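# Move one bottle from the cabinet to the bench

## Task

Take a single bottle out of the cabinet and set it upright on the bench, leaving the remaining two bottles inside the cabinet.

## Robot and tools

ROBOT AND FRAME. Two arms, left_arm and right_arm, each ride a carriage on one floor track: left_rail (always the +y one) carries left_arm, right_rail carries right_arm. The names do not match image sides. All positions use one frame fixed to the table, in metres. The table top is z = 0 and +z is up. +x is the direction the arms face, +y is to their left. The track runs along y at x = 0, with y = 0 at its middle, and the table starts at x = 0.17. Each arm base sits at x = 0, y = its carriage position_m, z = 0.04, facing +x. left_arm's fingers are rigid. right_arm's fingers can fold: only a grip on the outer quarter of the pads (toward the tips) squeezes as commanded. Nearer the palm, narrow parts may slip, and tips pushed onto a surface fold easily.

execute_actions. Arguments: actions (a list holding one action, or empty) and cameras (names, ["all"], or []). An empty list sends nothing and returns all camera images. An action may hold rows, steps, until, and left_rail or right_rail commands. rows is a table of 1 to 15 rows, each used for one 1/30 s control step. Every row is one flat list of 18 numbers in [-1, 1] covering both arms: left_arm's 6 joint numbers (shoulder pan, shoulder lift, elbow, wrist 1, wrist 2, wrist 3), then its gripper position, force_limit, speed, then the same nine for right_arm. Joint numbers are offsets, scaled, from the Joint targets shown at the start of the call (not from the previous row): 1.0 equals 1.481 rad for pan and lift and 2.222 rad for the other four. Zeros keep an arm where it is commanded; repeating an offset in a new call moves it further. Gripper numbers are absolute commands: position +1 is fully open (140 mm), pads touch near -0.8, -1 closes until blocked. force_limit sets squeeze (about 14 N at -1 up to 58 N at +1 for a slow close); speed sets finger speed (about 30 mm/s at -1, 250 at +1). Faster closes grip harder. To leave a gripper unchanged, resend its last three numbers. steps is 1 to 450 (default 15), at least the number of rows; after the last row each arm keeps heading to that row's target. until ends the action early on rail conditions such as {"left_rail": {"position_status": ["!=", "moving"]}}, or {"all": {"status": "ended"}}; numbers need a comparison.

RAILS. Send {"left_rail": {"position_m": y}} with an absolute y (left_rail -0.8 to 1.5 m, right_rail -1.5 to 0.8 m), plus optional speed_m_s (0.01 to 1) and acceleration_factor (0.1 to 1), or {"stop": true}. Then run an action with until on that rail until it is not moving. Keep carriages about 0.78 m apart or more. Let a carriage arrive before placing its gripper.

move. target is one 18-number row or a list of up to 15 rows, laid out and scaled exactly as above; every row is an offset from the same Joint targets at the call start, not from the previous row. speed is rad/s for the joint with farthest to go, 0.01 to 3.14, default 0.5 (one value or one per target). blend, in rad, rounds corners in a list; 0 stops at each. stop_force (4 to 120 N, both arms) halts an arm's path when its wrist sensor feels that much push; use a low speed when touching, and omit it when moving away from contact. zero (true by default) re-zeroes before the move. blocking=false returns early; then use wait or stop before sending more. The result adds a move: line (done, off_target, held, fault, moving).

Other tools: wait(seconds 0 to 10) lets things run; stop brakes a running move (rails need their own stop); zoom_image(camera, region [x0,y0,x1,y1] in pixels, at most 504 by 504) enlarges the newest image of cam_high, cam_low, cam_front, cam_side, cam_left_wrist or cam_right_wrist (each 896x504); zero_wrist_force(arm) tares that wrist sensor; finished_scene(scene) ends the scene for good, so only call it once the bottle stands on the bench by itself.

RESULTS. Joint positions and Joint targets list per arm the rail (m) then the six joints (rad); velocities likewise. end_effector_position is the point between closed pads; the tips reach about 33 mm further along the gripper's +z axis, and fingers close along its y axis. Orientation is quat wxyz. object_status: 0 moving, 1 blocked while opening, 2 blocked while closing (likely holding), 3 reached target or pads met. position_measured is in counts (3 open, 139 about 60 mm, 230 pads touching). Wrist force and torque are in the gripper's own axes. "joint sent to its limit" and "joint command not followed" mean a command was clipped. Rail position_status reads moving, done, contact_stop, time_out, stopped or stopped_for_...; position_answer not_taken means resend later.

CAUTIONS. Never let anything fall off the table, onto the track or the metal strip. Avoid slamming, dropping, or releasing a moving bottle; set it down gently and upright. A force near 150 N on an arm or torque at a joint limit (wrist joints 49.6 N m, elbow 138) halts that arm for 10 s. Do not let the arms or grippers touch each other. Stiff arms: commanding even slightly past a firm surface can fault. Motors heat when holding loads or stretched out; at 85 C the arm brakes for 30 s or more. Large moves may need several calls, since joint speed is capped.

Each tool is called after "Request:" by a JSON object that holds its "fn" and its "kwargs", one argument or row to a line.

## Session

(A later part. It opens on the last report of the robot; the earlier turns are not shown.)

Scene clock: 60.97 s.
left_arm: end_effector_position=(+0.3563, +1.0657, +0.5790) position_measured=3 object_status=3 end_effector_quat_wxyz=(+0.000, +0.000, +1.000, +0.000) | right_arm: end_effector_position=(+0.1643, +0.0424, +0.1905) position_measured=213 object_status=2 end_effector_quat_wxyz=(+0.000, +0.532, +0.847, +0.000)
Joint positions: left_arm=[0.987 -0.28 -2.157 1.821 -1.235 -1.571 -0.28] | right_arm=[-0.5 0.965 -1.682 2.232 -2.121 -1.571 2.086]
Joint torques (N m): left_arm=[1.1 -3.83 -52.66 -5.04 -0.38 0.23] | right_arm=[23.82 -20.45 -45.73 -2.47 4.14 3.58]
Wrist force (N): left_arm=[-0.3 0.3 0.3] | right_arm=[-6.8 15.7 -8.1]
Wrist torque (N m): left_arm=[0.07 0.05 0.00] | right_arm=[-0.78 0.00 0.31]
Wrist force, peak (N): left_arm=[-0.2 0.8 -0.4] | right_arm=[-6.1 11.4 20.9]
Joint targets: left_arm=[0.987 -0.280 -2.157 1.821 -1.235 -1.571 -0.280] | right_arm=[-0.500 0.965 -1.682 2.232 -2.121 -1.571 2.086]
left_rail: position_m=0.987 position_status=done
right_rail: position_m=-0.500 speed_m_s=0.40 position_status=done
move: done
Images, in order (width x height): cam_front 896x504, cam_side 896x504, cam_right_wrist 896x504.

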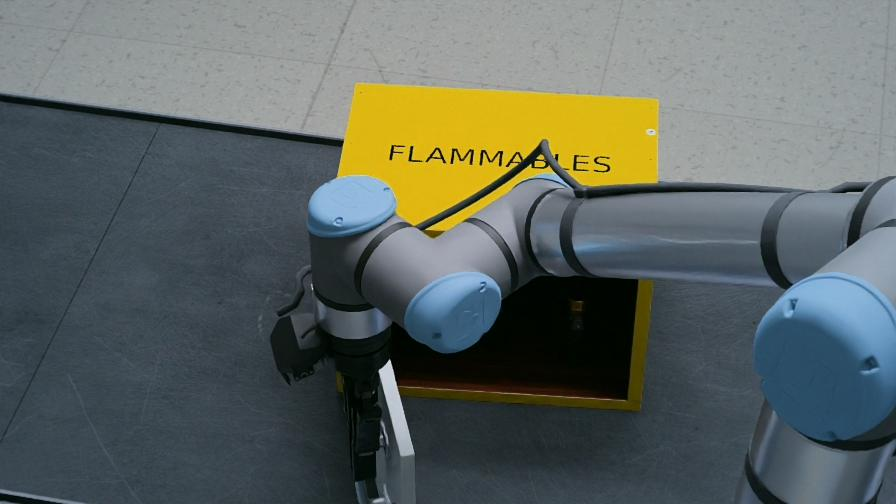

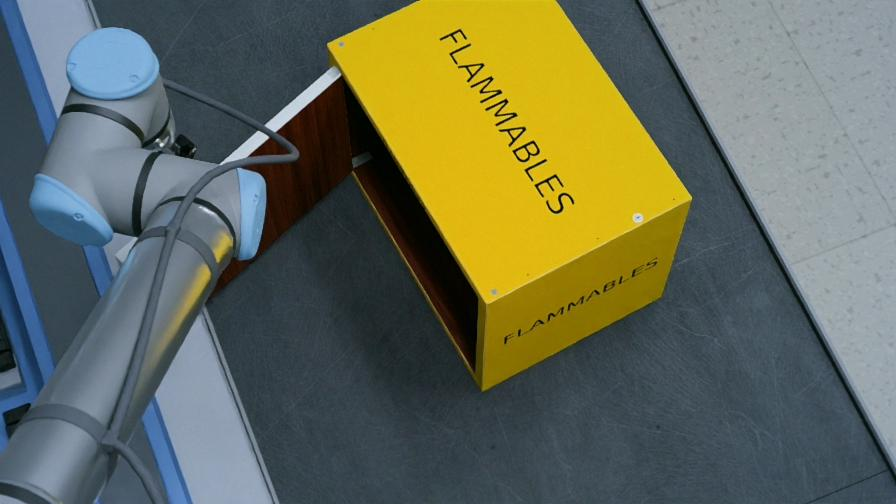

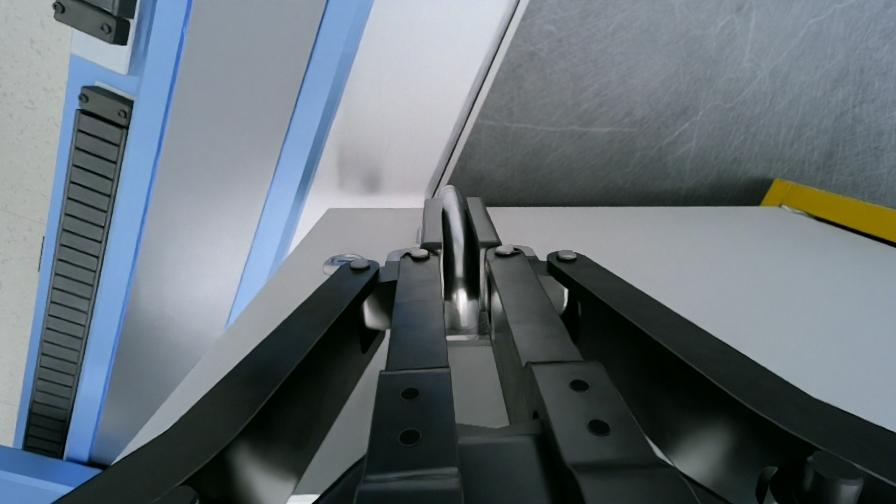

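Request:
{"fn": "move", "kwargs": {
  "target": [
    [0,0,0,0,0,0,1,1,1,0.0516,0.0624,-0.0383,-0.0033,0,0.1287,-1,-0.1,-1],
    [0,0,0,0,0,0,1,1,1,0.0869,0.1325,-0.0869,-0.0014,0,0.2543,-1,-0.1,-1]
  ],
  "speed": 0.2,
  "blend": 0.05,
  "stop_force": 60,
  "cameras": ["cam_side"]
}}

Request:
{"fn": "execute_actions", "kwargs": {
  "actions": [
    {"rows":[[0,0,0,0,0,0,1,1,1,0,0,0,0,0,0,1,0,-0.5]],"steps":90}
  ],
  "cameras": ["cam_right_wrist","cam_side"]
}}

Scene clock: 65.93 s.
left_arm: end_effector_position=(+0.3563, +1.0657, +0.5790) position_measured=3 object_status=3 end_effector_quat_wxyz=(+0.000, +0.000, +1.000, +0.000) | right_arm: end_effector_position=(+0.1480, +0.1648, +0.1904) position_measured=213 object_status=2 end_effector_quat_wxyz=(+0.000, +0.702, +0.712, +0.000)
Joint positions: left_arm=[0.987 -0.28 -2.157 1.821 -1.235 -1.571 -0.28] | right_arm=[-0.5 1.093 -1.486 2.039 -2.124 -1.571 2.651]
Joint torques (N m): left_arm=[0.19 -2.51 -52.22 -4.95 -0.5 -0.07] | right_arm=[30.17 -36 -49.1 0.36 7.5 3.52]
Wrist force (N): left_arm=[0.0 0.3 0.8] | right_arm=[-7.6 19.8 -11.9]
Wrist torque (N m): left_arm=[0.08 0.01 0.01] | right_arm=[-0.95 -0.05 0.36]
Wrist force, peak (N): left_arm=[-0.7 0.6 0.1] | right_arm=[-7.9 20.1 -11.7]
Joint targets: left_arm=[0.987 -0.280 -2.157 1.821 -1.235 -1.571 -0.280] | right_arm=[-0.500 1.093 -1.486 2.039 -2.124 -1.571 2.651]
left_rail: position_m=0.987 position_status=done
right_rail: position_m=-0.500 speed_m_s=0.40 position_status=done
move: done
Images, in order (width x height): cam_side 896x504.

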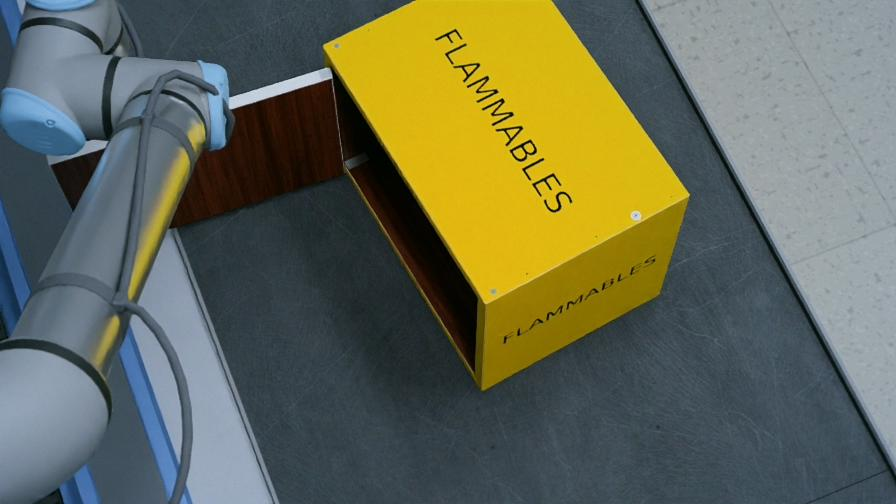

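Scene clock: 69.13 s.
left_arm: end_effector_position=(+0.3563, +1.0657, +0.5790) position_measured=3 object_status=3 end_effector_quat_wxyz=(+0.000, +0.000, +1.000, +0.000) | right_arm: end_effector_position=(+0.1480, +0.1648, +0.1904) position_measured=3 object_status=3 end_effector_quat_wxyz=(+0.000, +0.702, +0.712, +0.000)
Joint positions: left_arm=[0.987 -0.28 -2.157 1.821 -1.235 -1.571 -0.28] | right_arm=[-0.5 1.093 -1.486 2.039 -2.124 -1.571 2.651]
Joint torques (N m): left_arm=[-1.47 -5.14 -51.33 -5.09 -0.76 0.03] | right_arm=[-16.39 -76.1 -49.28 -7.21 -1.67 3.38]
Wrist force (N): left_arm=[0.1 0.2 0.0] | right_arm=[0.1 -1.9 2.3]
Wrist torque (N m): left_arm=[0.05 -0.03 0.00] | right_arm=[-0.44 0.03 -0.05]
Wrist force, peak (N): left_arm=[-0.2 0.8 -0.4] | right_arm=[-7.3 20.5 -11.9]
Joint targets: left_arm=[0.987 -0.280 -2.157 1.821 -1.235 -1.571 -0.280] | right_arm=[-0.500 1.093 -1.486 2.039 -2.124 -1.571 2.651]
left_rail: position_m=0.987 position_status=done
right_rail: position_m=-0.500 speed_m_s=0.40 position_status=done
Images, in order (width x height): cam_side 896x504, cam_right_wrist 896x504.

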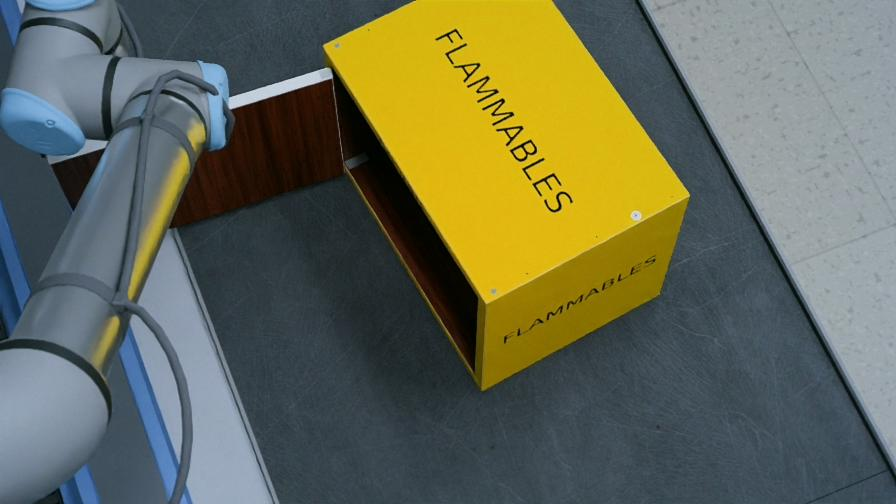

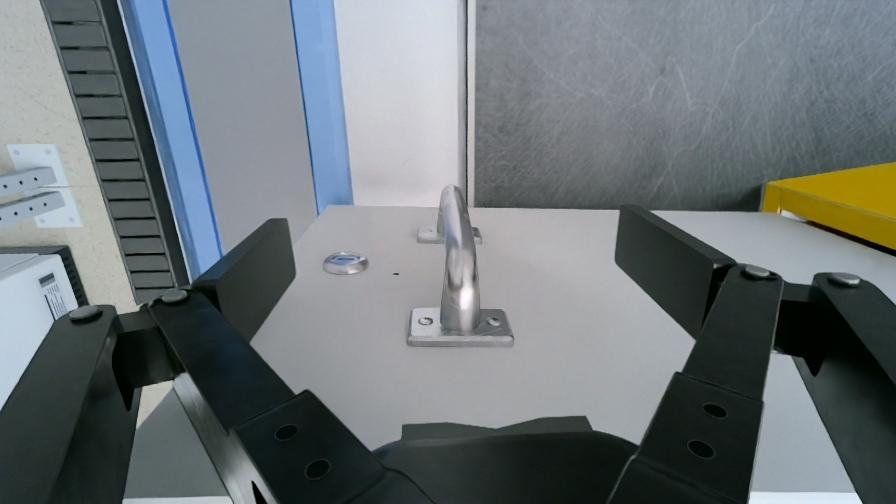

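Request:
{"fn": "move", "kwargs": {
  "target": [
    [0,0,0,0,0,0,1,1,1,0,-0.0939,-0.1931,0.2552,0,0,1,0,-0.5],
    [0,0,0,0,0,0,1,1,1,-0.1,-0.12,-0.1,0.3,0.99,-0.99,1,0,-0.5]
  ],
  "speed": [0.4,1.2],
  "blend": 0.1,
  "cameras": ["cam_front","cam_side"]
}}

Scene clock: 75.07 s.
left_arm: end_effector_position=(+0.3563, +1.0657, +0.5790) position_measured=3 object_status=3 end_effector_quat_wxyz=(+0.000, +0.000, +1.000, +0.000) | right_arm: end_effector_position=(+0.0317, +0.3118, +0.9053) position_measured=3 object_status=3 end_effector_quat_wxyz=(+0.614, -0.005, -0.465, -0.638)
Joint positions: left_arm=[0.987 -0.28 -2.157 1.821 -1.235 -1.571 -0.28] | right_arm=[-0.5 0.945 -1.663 1.816 -1.457 0.628 0.452]
Joint torques (N m): left_arm=[-0.05 -4.78 -52.28 -4.69 -0.57 0.54] | right_arm=[-15.54 -65.69 -40.8 -2.33 4.18 -3.57]
Wrist force (N): left_arm=[-0.5 0.3 0.0] | right_arm=[0.6 -1.6 -4.0]
Wrist torque (N m): left_arm=[0.09 0.11 0.00] | right_arm=[-0.36 -0.30 0.32]
Wrist force, peak (N): left_arm=[-0.3 0.6 0.5] | right_arm=[0.7 -1.5 -4.8]
Joint targets: left_arm=[0.987 -0.280 -2.157 1.821 -1.235 -1.571 -0.280] | right_arm=[-0.500 0.945 -1.663 1.816 -1.457 0.629 0.451]
left_rail: position_m=0.987 position_status=done
right_rail: position_m=-0.500 speed_m_s=0.40 position_status=done
move: done
Images, in order (width x height): cam_front 896x504, cam_side 896x504.

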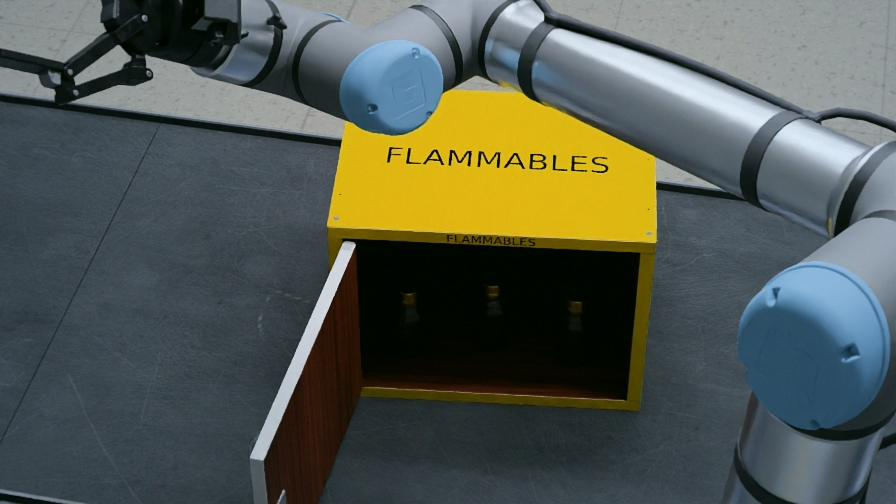

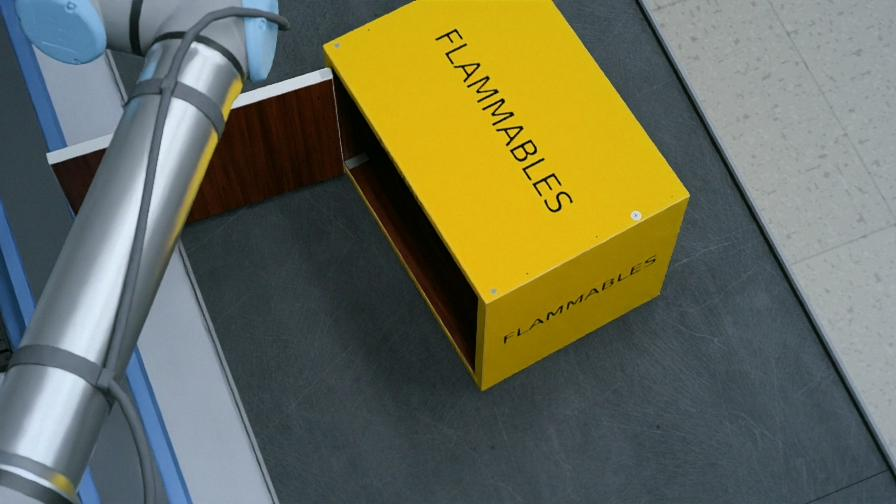

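Request:
{"fn": "move", "kwargs": {
  "target": [
    [0,0,0,0,0,0,1,1,1,0,0,0,0.6071,0.761,0,1,0,-0.5],
    [0,0,0,0,0,0,1,1,1,-0.064,-0.0794,0.3095,0.6071,0.761,0,1,0,-0.5]
  ],
  "speed": [1.2,0.6],
  "blend": 0.1
}}

Request:
{"fn": "execute_actions", "kwargs": {
  "actions": [
    {"right_rail":{"position_m":-0.319,"speed_m_s":0.2},"steps":150,"until":{"right_rail":{"position_status":["!=","moving"]}}}
  ],
  "cameras": ["cam_right_wrist","cam_side"]
}}

Scene clock: 79.20 s.
left_arm: end_effector_position=(+0.3563, +1.0657, +0.5790) position_measured=3 object_status=3 end_effector_quat_wxyz=(+0.000, +0.000, +1.000, +0.000) | right_arm: end_effector_position=(+0.3307, -0.2107, +0.2000) position_measured=3 object_status=3 end_effector_quat_wxyz=(-0.001, +0.843, -0.001, +0.537)
Joint positions: left_arm=[0.987 -0.28 -2.157 1.821 -1.235 -1.571 -0.28] | right_arm=[-0.5 0.85 -1.781 2.504 -0.108 2.319 0.451]
Joint torques (N m): left_arm=[-0.77 -2.09 -51.71 -5.02 -0.45 0.07] | right_arm=[-15.19 -36.55 -24.07 0.69 2.67 -3.41]
Wrist force (N): left_arm=[0.2 0.2 0.1] | right_arm=[-0.3 -2.6 0.5]
Wrist torque (N m): left_arm=[0.05 -0.04 0.00] | right_arm=[-0.66 -0.03 0.22]
Wrist force, peak (N): left_arm=[-0.7 0.2 0.5] | right_arm=[1.0 -1.6 -4.6]
Joint targets: left_arm=[0.987 -0.280 -2.157 1.821 -1.235 -1.571 -0.280] | right_arm=[-0.500 0.850 -1.781 2.504 -0.108 2.319 0.451]
left_rail: position_m=0.987 position_status=done
right_rail: position_m=-0.500 speed_m_s=0.40 position_status=done
move: done

Scene clock: 80.63 s.
left_arm: end_effector_position=(+0.3563, +1.0657, +0.5790) position_measured=3 object_status=3 end_effector_quat_wxyz=(+0.000, +0.000, +1.000, +0.000) | right_arm: end_effector_position=(+0.3306, -0.0299, +0.1999) position_measured=3 object_status=3 end_effector_quat_wxyz=(-0.001, +0.843, -0.001, +0.537)
Joint positions: left_arm=[0.987 -0.28 -2.157 1.821 -1.235 -1.571 -0.28] | right_arm=[-0.319 0.85 -1.781 2.504 -0.108 2.319 0.451]
Joint torques (N m): left_arm=[1.64 -5.07 -51.35 -4.87 -0.8 0.41] | right_arm=[-10.87 -19.41 -30.56 -0.79 1.51 -3.2]
Wrist force (N): left_arm=[0.0 0.1 0.2] | right_arm=[-0.7 -2.4 0.6]
Wrist torque (N m): left_arm=[0.03 0.01 0.00] | right_arm=[-0.61 0.05 0.22]
Wrist force, peak (N): left_arm=[0.0 0.3 0.9] | right_arm=[-0.9 -4.6 0.5]
Joint targets: left_arm=[0.987 -0.280 -2.157 1.821 -1.235 -1.571 -0.280] | right_arm=[-0.319 0.850 -1.781 2.504 -0.108 2.319 0.451]
Tool commands: left_gripper/position=+1.0 left_gripper/force_limit=+1.0 left_gripper/speed=+1.0 right_gripper/position=+1.0 right_gripper/force_limit=+0.0 right_gripper/speed=-0.5
left_rail: position_m=0.987 position_status=done
right_rail: position_m=-0.319 speed_m_s=0.20 position_status=done
Images, in order (width x height): cam_side 896x504, cam_right_wrist 896x504.

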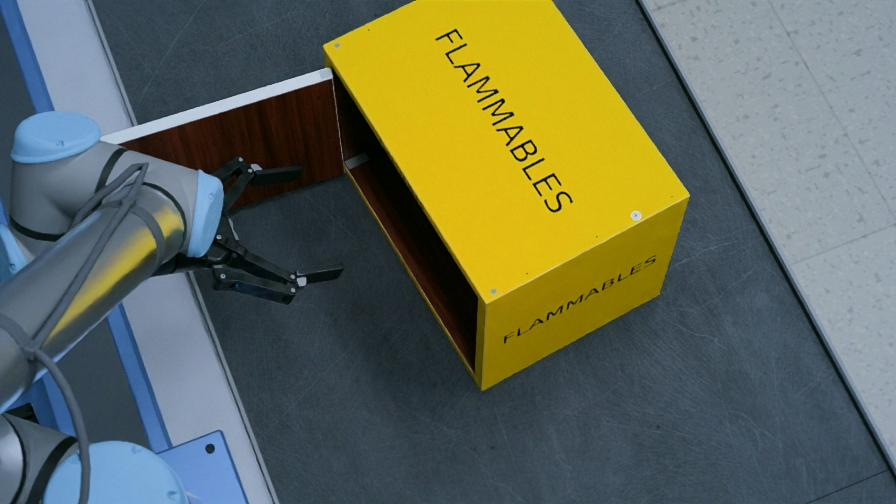

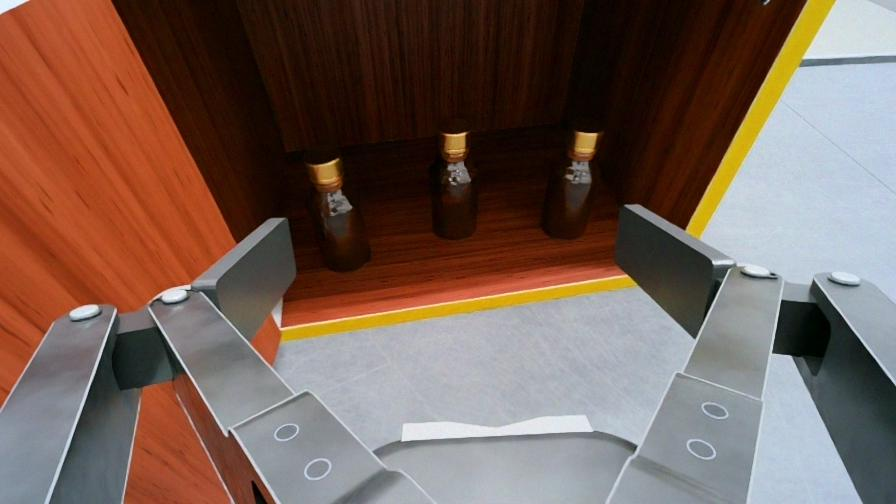

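Request:
{"fn": "execute_actions", "kwargs": {
  "actions": [
    {"right_rail":{"position_m":-0.4,"speed_m_s":0.2},"rows":[[0,0,0,0,0,0,1,1,1,0,0,0,0,0,0,0.11,0,-0.5]],"steps":150,"until":{"right_rail":{"position_status":["!=","moving"]}}}
  ]
}}

Request:
{"fn": "move", "kwargs": {
  "target": [0,0,0,0,0,0,1,1,1,-0.1722,0.0878,0.0311,-0.1557,-0.1764,-0.1244,0.11,0,-0.5],
  "speed": 0.3,
  "stop_force": 20,
  "cameras": ["cam_right_wrist","cam_side","cam_front"]
}}

Scene clock: 84.17 s.
left_arm: end_effector_position=(+0.3563, +1.0657, +0.5790) position_measured=3 object_status=3 end_effector_quat_wxyz=(+0.000, +0.000, +1.000, +0.000) | right_arm: end_effector_position=(+0.3306, -0.1108, +0.1999) position_measured=115 object_status=0 end_effector_quat_wxyz=(-0.001, +0.843, -0.001, +0.537)
Joint positions: left_arm=[0.987 -0.28 -2.157 1.821 -1.235 -1.571 -0.28] | right_arm=[-0.4 0.85 -1.781 2.504 -0.108 2.319 0.451]
Joint torques (N m): left_arm=[0.03 -6.57 -52.03 -5.04 -0.53 0.16] | right_arm=[3.86 -20.43 -43.76 -0.78 0.91 -3.09]
Wrist force (N): left_arm=[-0.1 0.2 -0.1] | right_arm=[-0.2 -2.4 0.5]
Wrist torque (N m): left_arm=[0.05 0.03 0.00] | right_arm=[-0.62 -0.09 0.22]
Wrist force, peak (N): left_arm=[-0.3 0.9 -0.2] | right_arm=[-0.6 -5.2 0.2]
Joint targets: left_arm=[0.987 -0.280 -2.157 1.821 -1.235 -1.571 -0.280] | right_arm=[-0.400 0.850 -1.781 2.504 -0.108 2.319 0.451]
left_rail: position_m=0.987 position_status=done
right_rail: position_m=-0.400 speed_m_s=0.20 position_status=done

Scene clock: 86.63 s.
left_arm: end_effector_position=(+0.3563, +1.0657, +0.5790) position_measured=3 object_status=3 end_effector_quat_wxyz=(+0.000, +0.000, +1.000, +0.000) | right_arm: end_effector_position=(+0.4054, -0.0588, +0.1250) position_measured=115 object_status=3 end_effector_quat_wxyz=(-0.054, +0.839, +0.084, +0.535)
Joint positions: left_arm=[0.987 -0.28 -2.157 1.821 -1.235 -1.571 -0.28] | right_arm=[-0.4 0.595 -1.651 2.573 -0.454 1.928 0.175]
Joint torques (N m): left_arm=[0.04 -5.3 -52.14 -4.93 -0.5 0.15] | right_arm=[-15.09 -11.65 -17.44 -3.57 -1.28 -3.84]
Wrist force (N): left_arm=[0.1 0.2 0.4] | right_arm=[-0.4 -2.6 1.2]
Wrist torque (N m): left_arm=[0.05 -0.02 0.00] | right_arm=[-0.65 -0.11 0.13]
Wrist force, peak (N): left_arm=[0.2 -0.1 0.9] | right_arm=[-1.1 -3.1 1.7]
Joint targets: left_arm=[0.987 -0.280 -2.157 1.821 -1.235 -1.571 -0.280] | right_arm=[-0.400 0.595 -1.651 2.573 -0.454 1.928 0.175]
left_rail: position_m=0.987 position_status=done
right_rail: position_m=-0.400 speed_m_s=0.20 position_status=done
move: done
Images, in order (width x height): cam_front 896x504, cam_side 896x504, cam_right_wrist 896x504.

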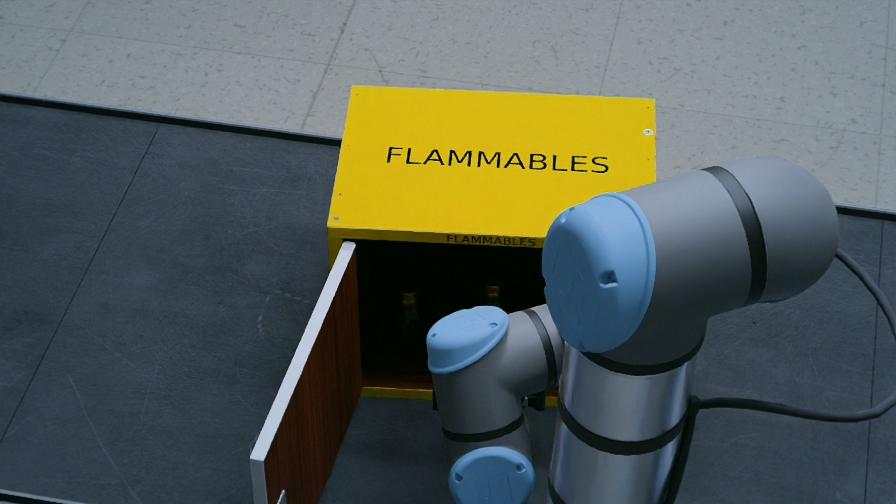

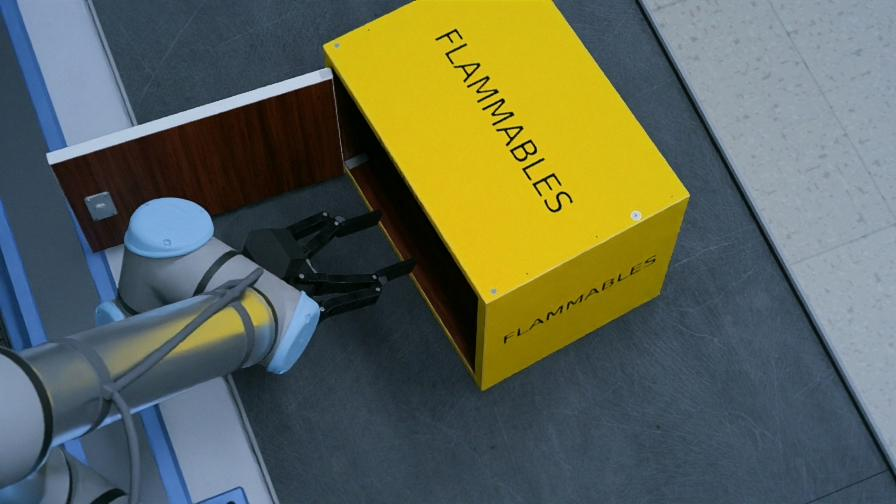

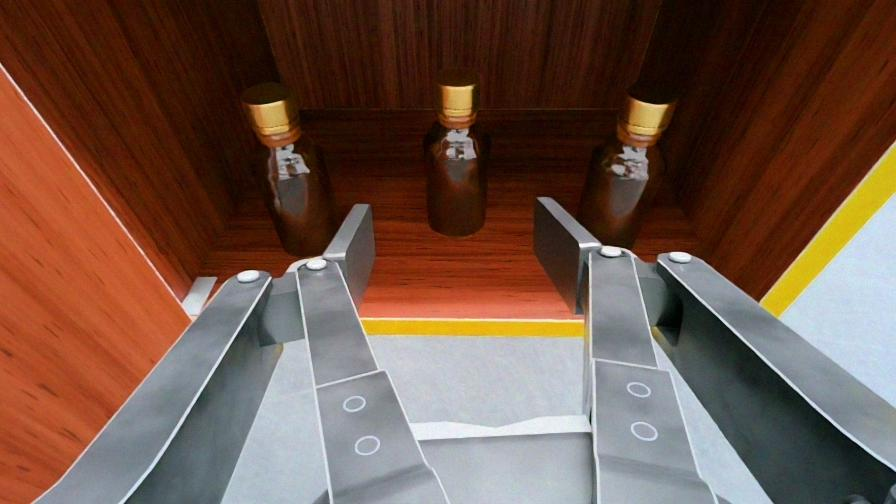

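Request:
{"fn": "move", "kwargs": {
  "target": [0,0,0,0,0,0,1,1,1,-0.0945,0.187,-0.0543,-0.0788,-0.0565,-0.0292,0.11,0,-0.5],
  "speed": 0.12,
  "stop_force": 10,
  "cameras": ["cam_right_wrist"]
}}

Scene clock: 90.70 s.
left_arm: end_effector_position=(+0.3563, +1.0657, +0.5790) position_measured=3 object_status=3 end_effector_quat_wxyz=(+0.000, +0.000, +1.000, +0.000) | right_arm: end_effector_position=(+0.5294, -0.0338, +0.0660) position_measured=115 object_status=3 end_effector_quat_wxyz=(-0.054, +0.839, +0.084, +0.535)
Joint positions: left_arm=[0.987 -0.28 -2.157 1.821 -1.235 -1.571 -0.28] | right_arm=[-0.4 0.455 -1.374 2.453 -0.629 1.802 0.11]
Joint torques (N m): left_arm=[-0.58 -4.61 -52.76 -5.13 -0.56 -0.09] | right_arm=[-14.75 -30.66 -36.05 -3.56 -1.44 -3.61]
Wrist force (N): left_arm=[0.0 0.3 0.1] | right_arm=[-0.4 -2.9 0.7]
Wrist torque (N m): left_arm=[0.08 0.00 0.00] | right_arm=[-0.74 -0.13 0.26]
Wrist force, peak (N): left_arm=[0.1 0.5 0.6] | right_arm=[-0.7 -2.8 1.7]
Joint targets: left_arm=[0.987 -0.280 -2.157 1.821 -1.235 -1.571 -0.280] | right_arm=[-0.400 0.455 -1.374 2.453 -0.629 1.802 0.110]
left_rail: position_m=0.987 position_status=done
right_rail: position_m=-0.400 speed_m_s=0.20 position_status=done
move: done
Images, in order (width x height): cam_right_wrist 896x504.

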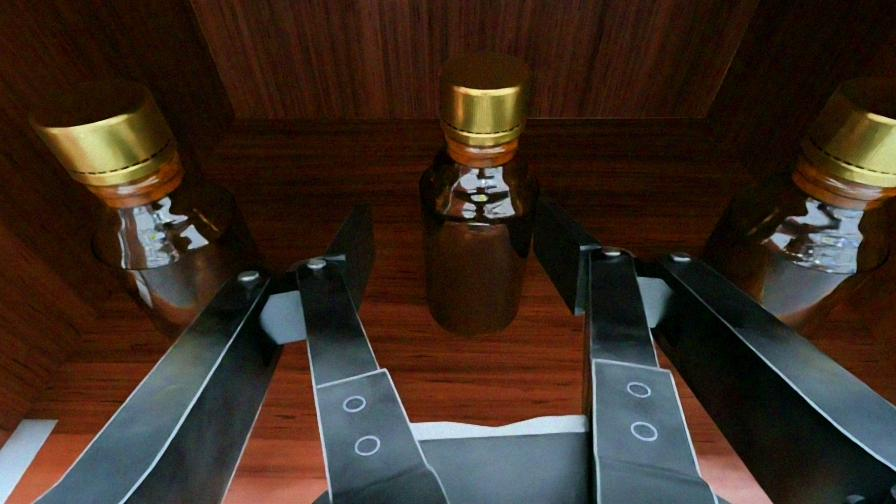

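Request:
{"fn": "move", "kwargs": {
  "target": [0,0,0,0,0,0,1,1,1,-0.0155,-0.0191,0.0162,-0.0043,-0.0093,-0.0045,0.11,0,-0.5],
  "speed": 0.06,
  "stop_force": 8,
  "cameras": ["cam_right_wrist"]
}}

Scene clock: 97.00 s.
left_arm: end_effector_position=(+0.3563, +1.0657, +0.5790) position_measured=3 object_status=3 end_effector_quat_wxyz=(+0.000, +0.000, +1.000, +0.000) | right_arm: end_effector_position=(+0.5175, -0.0478, +0.0668) position_measured=115 object_status=3 end_effector_quat_wxyz=(-0.054, +0.839, +0.084, +0.534)
Joint positions: left_arm=[0.987 -0.28 -2.157 1.821 -1.235 -1.571 -0.28] | right_arm=[-0.4 0.432 -1.402 2.489 -0.639 1.781 0.1]
Joint torques (N m): left_arm=[1.14 -5.51 -51.49 -4.82 -0.94 0.1] | right_arm=[-16.02 -61 -10.95 -3.77 -1.46 -3.69]
Wrist force (N): left_arm=[0.2 0.1 0.2] | right_arm=[-0.7 -2.5 0.7]
Wrist torque (N m): left_arm=[0.05 -0.04 0.00] | right_arm=[-0.59 -0.03 0.26]
Wrist force, peak (N): left_arm=[-0.1 0.7 0.8] | right_arm=[-0.3 -3.2 0.6]
Joint targets: left_arm=[0.987 -0.280 -2.157 1.821 -1.235 -1.571 -0.280] | right_arm=[-0.400 0.432 -1.402 2.489 -0.639 1.781 0.100]
left_rail: position_m=0.987 position_status=done
right_rail: position_m=-0.400 speed_m_s=0.20 position_status=done
move: done
Images, in order (width x height): cam_right_wrist 896x504.

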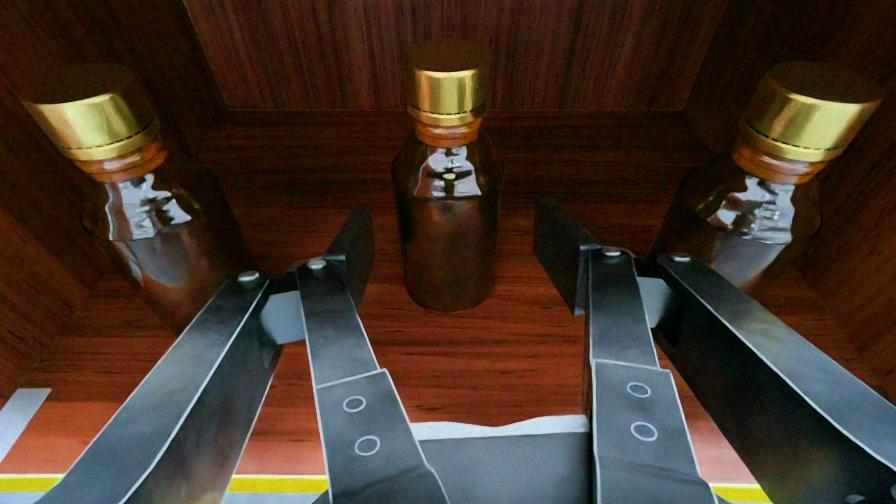

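Request:
{"fn": "execute_actions", "kwargs": {
  "actions": [
    {"rows":[[0,0,0,0,0,0,1,1,1,0,0,0,0,0,0,-1,-0.1,-1]],"steps":110}
  ],
  "cameras": ["cam_right_wrist"]
}}

Scene clock: 105.00 s.
left_arm: end_effector_position=(+0.3563, +1.0657, +0.5790) position_measured=3 object_status=3 end_effector_quat_wxyz=(+0.000, +0.000, +1.000, +0.000) | right_arm: end_effector_position=(+0.5175, -0.0478, +0.0668) position_measured=162 object_status=2 end_effector_quat_wxyz=(-0.054, +0.839, +0.084, +0.534)
Joint positions: left_arm=[0.987 -0.28 -2.157 1.821 -1.235 -1.571 -0.28] | right_arm=[-0.4 0.432 -1.402 2.489 -0.639 1.781 0.1]
Joint torques (N m): left_arm=[1.66 -3.74 -51.92 -5.15 -0.85 0.26] | right_arm=[-13.23 -35.82 -11.96 0.41 1.04 -3.68]
Wrist force (N): left_arm=[-0.2 0.0 -0.1] | right_arm=[3.0 -2.8 -4.2]
Wrist torque (N m): left_arm=[0.01 0.05 0.00] | right_arm=[-0.49 -0.08 0.31]
Wrist force, peak (N): left_arm=[-0.6 0.7 0.8] | right_arm=[3.1 -3.3 -4.8]
Joint targets: left_arm=[0.987 -0.280 -2.157 1.821 -1.235 -1.571 -0.280] | right_arm=[-0.400 0.432 -1.402 2.489 -0.639 1.781 0.100]
left_rail: position_m=0.987 position_status=done
right_rail: position_m=-0.400 speed_m_s=0.20 position_status=done
Images, in order (width x height): cam_right_wrist 896x504.

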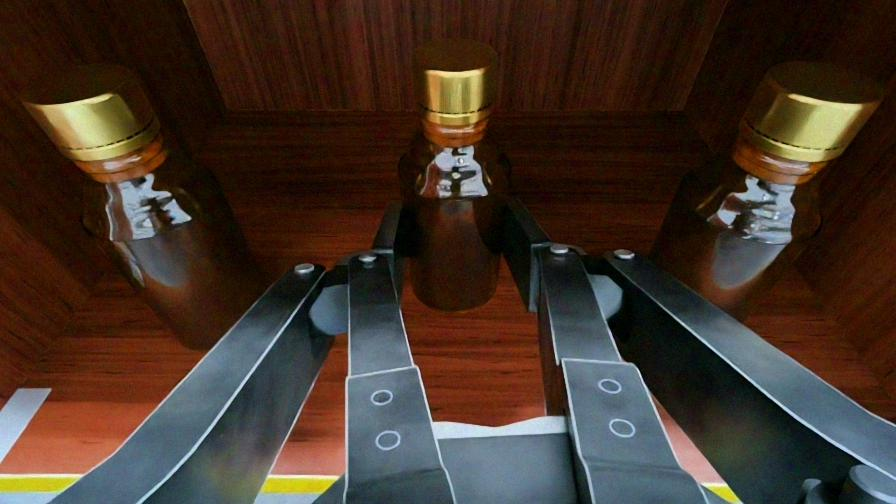

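Request:
{"fn": "move", "kwargs": {
  "target": [
    [0,0,0,0,0,0,1,1,1,0,-0.0469,-0.007,0.038,0,0,-1,-0.1,-1],
    [0,0,0,0,0,0,1,1,1,0.1254,-0.2124,0.0622,0.0902,0.0748,0.0386,-1,-0.1,-1]
  ],
  "speed": [0.06,0.15],
  "cameras": ["cam_right_wrist","cam_side"]
}}

Scene clock: 110.23 s.
left_arm: end_effector_position=(+0.3563, +1.0657, +0.5790) position_measured=3 object_status=3 end_effector_quat_wxyz=(+0.000, +0.000, +1.000, +0.000) | right_arm: end_effector_position=(+0.3707, -0.0765, +0.1251) position_measured=162 object_status=2 end_effector_quat_wxyz=(-0.054, +0.839, +0.084, +0.535)
Joint positions: left_arm=[0.987 -0.28 -2.157 1.821 -1.235 -1.571 -0.28] | right_arm=[-0.4 0.618 -1.717 2.627 -0.439 1.947 0.186]
Joint torques (N m): left_arm=[-0.79 -6.26 -51.77 -4.98 -0.89 0.3] | right_arm=[13.44 -34.7 -19.81 1.35 2.88 3.46]
Wrist force (N): left_arm=[0.0 0.1 0.2] | right_arm=[-2.6 -2.2 2.9]
Wrist torque (N m): left_arm=[0.03 -0.01 0.00] | right_arm=[-0.55 -0.18 -0.02]
Wrist force, peak (N): left_arm=[-0.6 0.7 0.2] | right_arm=[2.7 -3.2 -5.0]
Joint targets: left_arm=[0.987 -0.280 -2.157 1.821 -1.235 -1.571 -0.280] | right_arm=[-0.400 0.618 -1.717 2.627 -0.439 1.948 0.186]
left_rail: position_m=0.987 position_status=done
right_rail: position_m=-0.400 speed_m_s=0.20 position_status=done
move: done
Images, in order (width x height): cam_side 896x504, cam_right_wrist 896x504.

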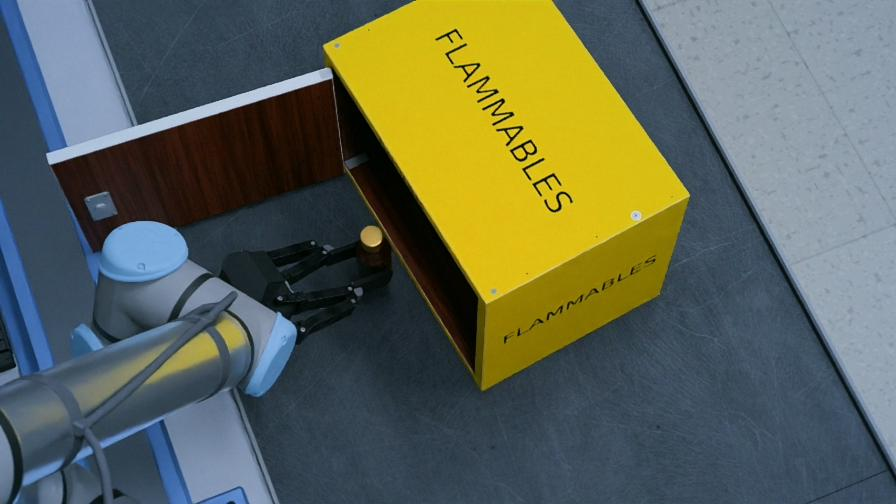

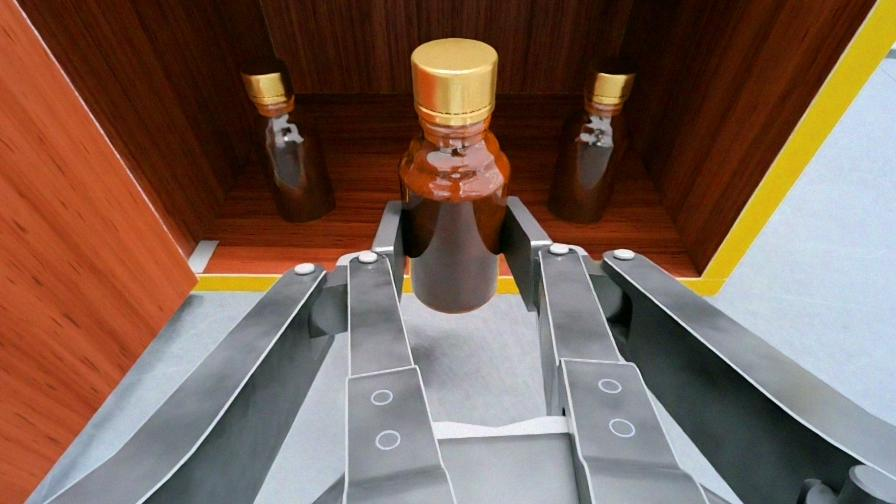

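Request:
{"fn": "execute_actions", "kwargs": {
  "actions": [
    {"right_rail":{"position_m":-0.9,"speed_m_s":0.25,"acceleration_factor":0.25},"steps":200,"until":{"right_rail":{"position_status":["!=","moving"]}}}
  ]
}}

Request:
{"fn": "move", "kwargs": {
  "target": [0,0,0,0,0,0,1,1,1,-0.1427,0.0589,-0.0341,-0.0171,-0.0854,-0.0438,-1,-0.1,-1],
  "speed": 0.2
}}

Request:
{"fn": "move", "kwargs": {
  "target": [0,0,0,0,0,0,1,1,1,0,0.1413,0.0221,-0.1163,0,0,-1,-0.1,-1],
  "speed": 0.06,
  "stop_force": 5,
  "cameras": ["cam_right_wrist","cam_high"]
}}

Scene clock: 114.60 s.
left_arm: end_effector_position=(+0.3563, +1.0657, +0.5790) position_measured=3 object_status=3 end_effector_quat_wxyz=(+0.000, +0.000, +1.000, +0.000) | right_arm: end_effector_position=(+0.3706, -0.5766, +0.1251) position_measured=162 object_status=2 end_effector_quat_wxyz=(-0.054, +0.839, +0.084, +0.535)
Joint positions: left_arm=[0.987 -0.28 -2.157 1.821 -1.235 -1.571 -0.28] | right_arm=[-0.9 0.618 -1.717 2.627 -0.439 1.948 0.186]
Joint torques (N m): left_arm=[1.3 -6.59 -51.81 -4.84 -1.01 0.18] | right_arm=[8.6 -34.04 -26.15 -0.28 1.76 3.72]
Wrist force (N): left_arm=[0.1 0.3 0.0] | right_arm=[-2.4 -2.5 2.8]
Wrist torque (N m): left_arm=[0.09 -0.02 0.00] | right_arm=[-0.60 -0.22 -0.02]
Wrist force, peak (N): left_arm=[0.2 0.7 0.4] | right_arm=[-3.3 -2.9 3.2]
Joint targets: left_arm=[0.987 -0.280 -2.157 1.821 -1.235 -1.571 -0.280] | right_arm=[-0.900 0.618 -1.717 2.627 -0.439 1.948 0.186]
Tool commands: left_gripper/position=+1.0 left_gripper/force_limit=+1.0 left_gripper/speed=+1.0 right_gripper/position=-1.0 right_gripper/force_limit=-0.1 right_gripper/speed=-1.0
left_rail: position_m=0.987 position_status=done
right_rail: position_m=-0.900 speed_m_s=0.25 position_status=done

Scene clock: 116.20 s.
left_arm: end_effector_position=(+0.3563, +1.0657, +0.5790) position_measured=3 object_status=3 end_effector_quat_wxyz=(+0.000, +0.000, +1.000, +0.000) | right_arm: end_effector_position=(+0.4705, -0.5766, +0.1250) position_measured=162 object_status=2 end_effector_quat_wxyz=(-0.054, +0.839, +0.084, +0.535)
Joint positions: left_arm=[0.987 -0.28 -2.157 1.821 -1.235 -1.571 -0.28] | right_arm=[-0.9 0.407 -1.63 2.551 -0.477 1.758 0.089]
Joint torques (N m): left_arm=[-1.77 -7.5 -51.55 -5.26 -0.79 0.21] | right_arm=[-13.72 -13.46 -44.18 -4.3 -1.33 -3.87]
Wrist force (N): left_arm=[-0.2 0.1 -0.3] | right_arm=[-3.3 -2.6 2.3]
Wrist torque (N m): left_arm=[0.02 0.05 0.00] | right_arm=[-0.62 -0.04 0.20]
Wrist force, peak (N): left_arm=[-0.2 0.8 0.2] | right_arm=[-3.1 -2.8 2.9]
Joint targets: left_arm=[0.987 -0.280 -2.157 1.821 -1.235 -1.571 -0.280] | right_arm=[-0.900 0.407 -1.630 2.551 -0.477 1.758 0.088]
left_rail: position_m=0.987 position_status=done
right_rail: position_m=-0.900 speed_m_s=0.25 position_status=done
move: done

Scene clock: 121.80 s.
left_arm: end_effector_position=(+0.3563, +1.0657, +0.5790) position_measured=3 object_status=3 end_effector_quat_wxyz=(+0.000, +0.000, +1.000, +0.000) | right_arm: end_effector_position=(+0.4710, -0.5764, +0.0487) position_measured=162 object_status=2 end_effector_quat_wxyz=(-0.054, +0.839, +0.084, +0.535)
Joint positions: left_arm=[0.987 -0.28 -2.157 1.821 -1.235 -1.571 -0.28] | right_arm=[-0.9 0.407 -1.428 2.598 -0.725 1.758 0.088]
Joint torques (N m): left_arm=[2.29 -6.95 -51.4 -5.05 -0.71 0.29] | right_arm=[-4.62 -54.43 -32.78 -0.88 -1.49 -3.59]
Wrist force (N): left_arm=[0.2 0.3 -0.1] | right_arm=[1.1 -1.0 2.0]
Wrist torque (N m): left_arm=[0.08 -0.04 0.00] | right_arm=[-0.18 -0.83 0.25]
Wrist force, peak (N): left_arm=[0.4 0.7 0.3] | right_arm=[16.4 -3.2 -6.4]
Joint targets: left_arm=[0.987 -0.280 -2.157 1.821 -1.235 -1.571 -0.280] | right_arm=[-0.900 0.407 -1.428 2.598 -0.726 1.758 0.088]
left_rail: position_m=0.987 position_status=done
right_rail: position_m=-0.900 speed_m_s=0.25 position_status=done
move: contact (right_arm)
Images, in order (width x height): cam_high 896x504, cam_right_wrist 896x504.

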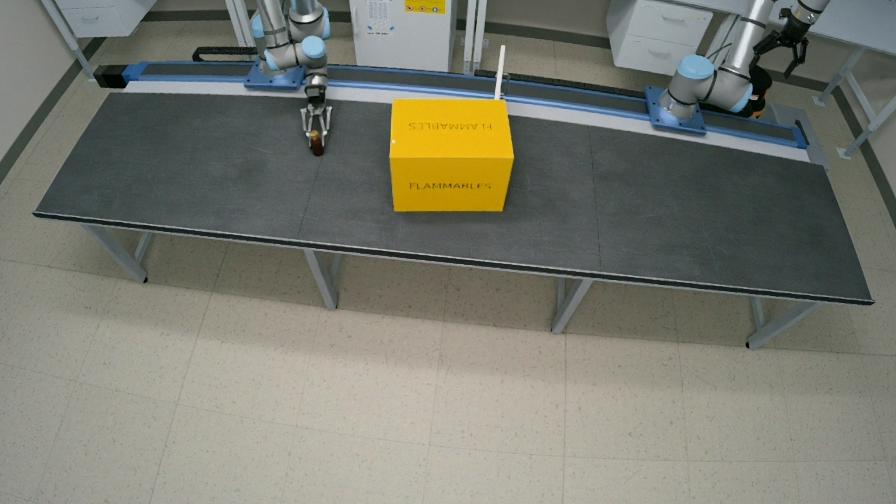

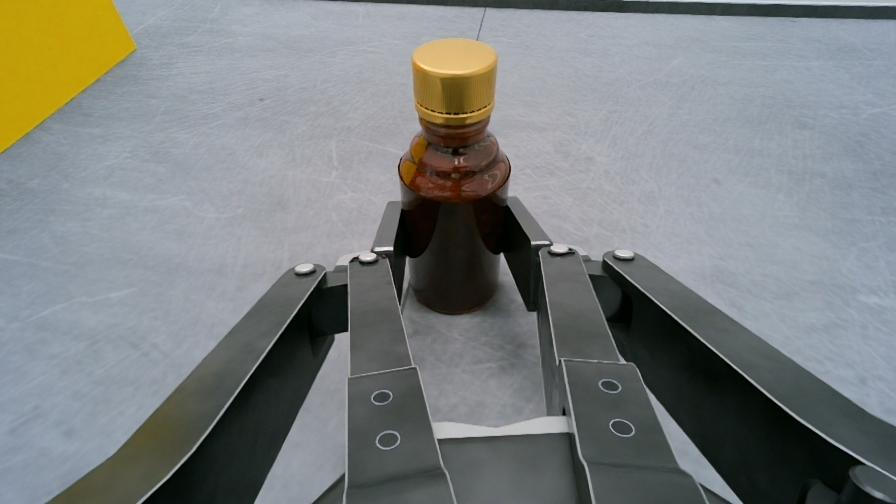

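Request:
{"fn": "execute_actions", "kwargs": {
  "actions": [
    {"rows":[[0,0,0,0,0,0,1,1,1,0,0,0,0,0,0,0.2,0,-1]],"steps":60}
  ]
}}

Request:
{"fn": "move", "kwargs": {
  "target": [0,0,0,0,0,0,1,1,1,0.1427,-0.195,0.013,0.129,0.0854,0.0438,0.2,0,-1],
  "speed": 0.25,
  "cameras": ["cam_right_wrist","cam_high"]
}}

Scene clock: 124.43 s.
left_arm: end_effector_position=(+0.3563, +1.0657, +0.5790) position_measured=3 object_status=3 end_effector_quat_wxyz=(+0.000, +0.000, +1.000, +0.000) | right_arm: end_effector_position=(+0.4710, -0.5764, +0.0487) position_measured=104 object_status=3 end_effector_quat_wxyz=(-0.054, +0.839, +0.084, +0.535)
Joint positions: left_arm=[0.987 -0.28 -2.157 1.821 -1.235 -1.571 -0.28] | right_arm=[-0.9 0.407 -1.428 2.598 -0.726 1.758 0.088]
Joint torques (N m): left_arm=[0.58 -4.21 -51.65 -5.2 -0.74 -0.07] | right_arm=[10.97 -46.21 -20.96 -2.13 -1.43 -3.8]
Wrist force (N): left_arm=[0.0 0.4 -0.1] | right_arm=[2.6 -0.5 0.9]
Wrist torque (N m): left_arm=[0.10 -0.01 0.00] | right_arm=[-0.12 -0.81 0.22]
Wrist force, peak (N): left_arm=[-0.6 0.2 0.5] | right_arm=[2.8 -0.4 1.5]
Joint targets: left_arm=[0.987 -0.280 -2.157 1.821 -1.235 -1.571 -0.280] | right_arm=[-0.900 0.407 -1.428 2.598 -0.726 1.758 0.088]
left_rail: position_m=0.987 position_status=done
right_rail: position_m=-0.900 speed_m_s=0.25 position_status=done

Scene clock: 126.17 s.
left_arm: end_effector_position=(+0.3563, +1.0657, +0.5790) position_measured=3 object_status=3 end_effector_quat_wxyz=(+0.000, +0.000, +1.000, +0.000) | right_arm: end_effector_position=(+0.3705, -0.5767, +0.1248) position_measured=104 object_status=3 end_effector_quat_wxyz=(-0.054, +0.839, +0.084, +0.535) end_effector_velocity=(-0.001, +0.000, +0.002) end_effector_angular_velocity=(+0.002, -0.003, +0.000)
Joint positions: left_arm=[0.987 -0.28 -2.157 1.821 -1.235 -1.571 -0.28] | right_arm=[-0.9 0.618 -1.716 2.627 -0.439 1.947 0.186]
Joint velocities: left_arm=[within noise] | right_arm=[0 0.002 -0.006 0.001 0.002 0.002 0.001]
Joint torques (N m): left_arm=[0.9 -6.78 -51.03 -5.03 -0.62 0.55] | right_arm=[16.56 -37.28 -17.77 2.5 2.75 4.14]
Wrist force (N): left_arm=[-0.3 0.2 0.3] | right_arm=[2.3 -0.2 1.5]
Wrist torque (N m): left_arm=[0.05 0.08 0.00] | right_arm=[-0.08 -0.69 -0.03]
Wrist force, peak (N): left_arm=[0.4 0.8 -0.2] | right_arm=[2.3 -0.5 2.2]
Joint targets: left_arm=[0.987 -0.280 -2.157 1.821 -1.235 -1.571 -0.280] | right_arm=[-0.900 0.618 -1.717 2.627 -0.439 1.948 0.186]
left_rail: position_m=0.987 position_status=done
right_rail: position_m=-0.900 speed_m_s=0.25 position_status=done
move: done
Images, in order (width x height): cam_high 896x504, cam_right_wrist 896x504.

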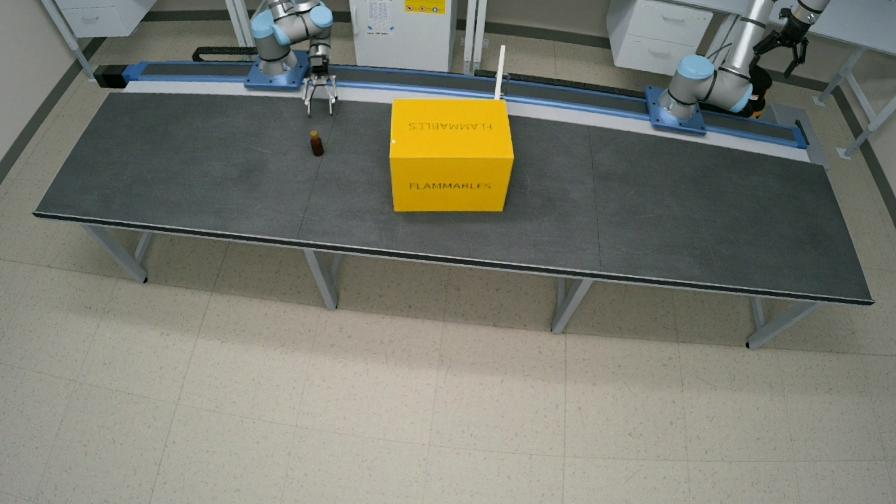

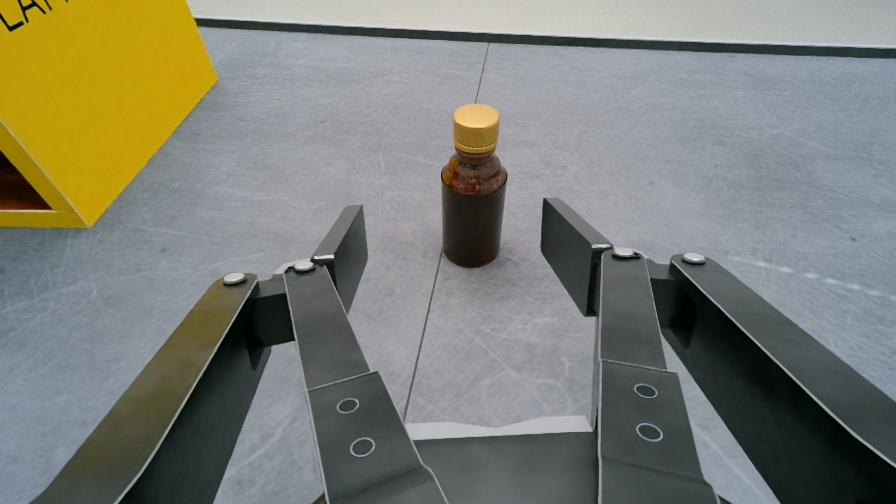

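Request:
{"fn": "move", "kwargs": {
  "target": [
    [0,0,0,0,0,0,1,1,1,0,-0.2363,0,0,0,0,0.2,0,-1],
    [0,0,0,0,0,0,1,1,1,0.2208,0.0365,-0.365,0.149,0,0.1193,0.2,0,-1],
    [0,0,0,0,0,0,1,1,1,0.2208,0.0365,-0.365,-0.4581,-0.5936,0.1193,0.2,0,-1]
  ],
  "speed": [0.5,0.8,1.2],
  "blend": 0.08
}}

Request:
{"fn": "execute_actions", "kwargs": {
  "actions": [
    {"right_rail":{"position_m":-0.5,"speed_m_s":0.4,"acceleration_factor":0.5},"rows":[[0,0,0,0,0,0,1,1,1,0,0,0,0,0,0,1,0,-0.5]],"steps":200,"until":{"right_rail":{"position_status":["!=","moving"]}}}
  ]
}}

Scene clock: 131.37 s.
left_arm: end_effector_position=(+0.3563, +1.0657, +0.5790) position_measured=3 object_status=3 end_effector_quat_wxyz=(+0.000, +0.000, +1.000, +0.000) | right_arm: end_effector_position=(+0.0321, -0.0878, +0.9050) position_measured=104 object_status=3 end_effector_quat_wxyz=(+0.614, -0.005, -0.465, -0.638)
Joint positions: left_arm=[0.987 -0.28 -2.157 1.821 -1.235 -1.571 -0.28] | right_arm=[-0.9 0.945 -1.663 1.816 -1.457 0.629 0.451]
Joint torques (N m): left_arm=[0.16 -5.32 -50.83 -5.15 -1.03 0.28] | right_arm=[11.13 -35.12 -61.59 -7.81 0.59 3.87]
Wrist force (N): left_arm=[0.0 0.2 -0.3] | right_arm=[3.0 0.8 -4.4]
Wrist torque (N m): left_arm=[0.06 -0.01 0.00] | right_arm=[0.20 -0.87 0.17]
Wrist force, peak (N): left_arm=[-0.1 0.6 0.6] | right_arm=[3.7 0.7 -4.8]
Joint targets: left_arm=[0.987 -0.280 -2.157 1.821 -1.235 -1.571 -0.280] | right_arm=[-0.900 0.945 -1.663 1.816 -1.457 0.629 0.451]
left_rail: position_m=0.987 position_status=done
right_rail: position_m=-0.900 speed_m_s=0.25 position_status=done
move: done

Scene clock: 133.53 s.
left_arm: end_effector_position=(+0.3563, +1.0657, +0.5790) position_measured=3 object_status=3 end_effector_quat_wxyz=(+0.000, +0.000, +1.000, +0.000) | right_arm: end_effector_position=(+0.0321, +0.3121, +0.9050) position_measured=3 object_status=3 end_effector_quat_wxyz=(+0.614, -0.005, -0.465, -0.638)
Joint positions: left_arm=[0.987 -0.28 -2.157 1.821 -1.235 -1.571 -0.28] | right_arm=[-0.5 0.945 -1.663 1.816 -1.457 0.629 0.451]
Joint torques (N m): left_arm=[-0.45 -6.22 -51.58 -5.02 -0.79 0.14] | right_arm=[4.25 -49.89 -54.97 -6.31 2.33 3.85]
Wrist force (N): left_arm=[-0.1 0.6 0.2] | right_arm=[3.5 0.5 -4.4]
Wrist torque (N m): left_arm=[0.14 0.02 0.00] | right_arm=[0.11 -0.94 0.17]
Wrist force, peak (N): left_arm=[-0.3 0.6 0.5] | right_arm=[4.8 0.0 -5.3]
Joint targets: left_arm=[0.987 -0.280 -2.157 1.821 -1.235 -1.571 -0.280] | right_arm=[-0.500 0.945 -1.663 1.816 -1.457 0.629 0.451]
left_rail: position_m=0.987 position_status=done
right_rail: position_m=-0.500 speed_m_s=0.40 position_status=done


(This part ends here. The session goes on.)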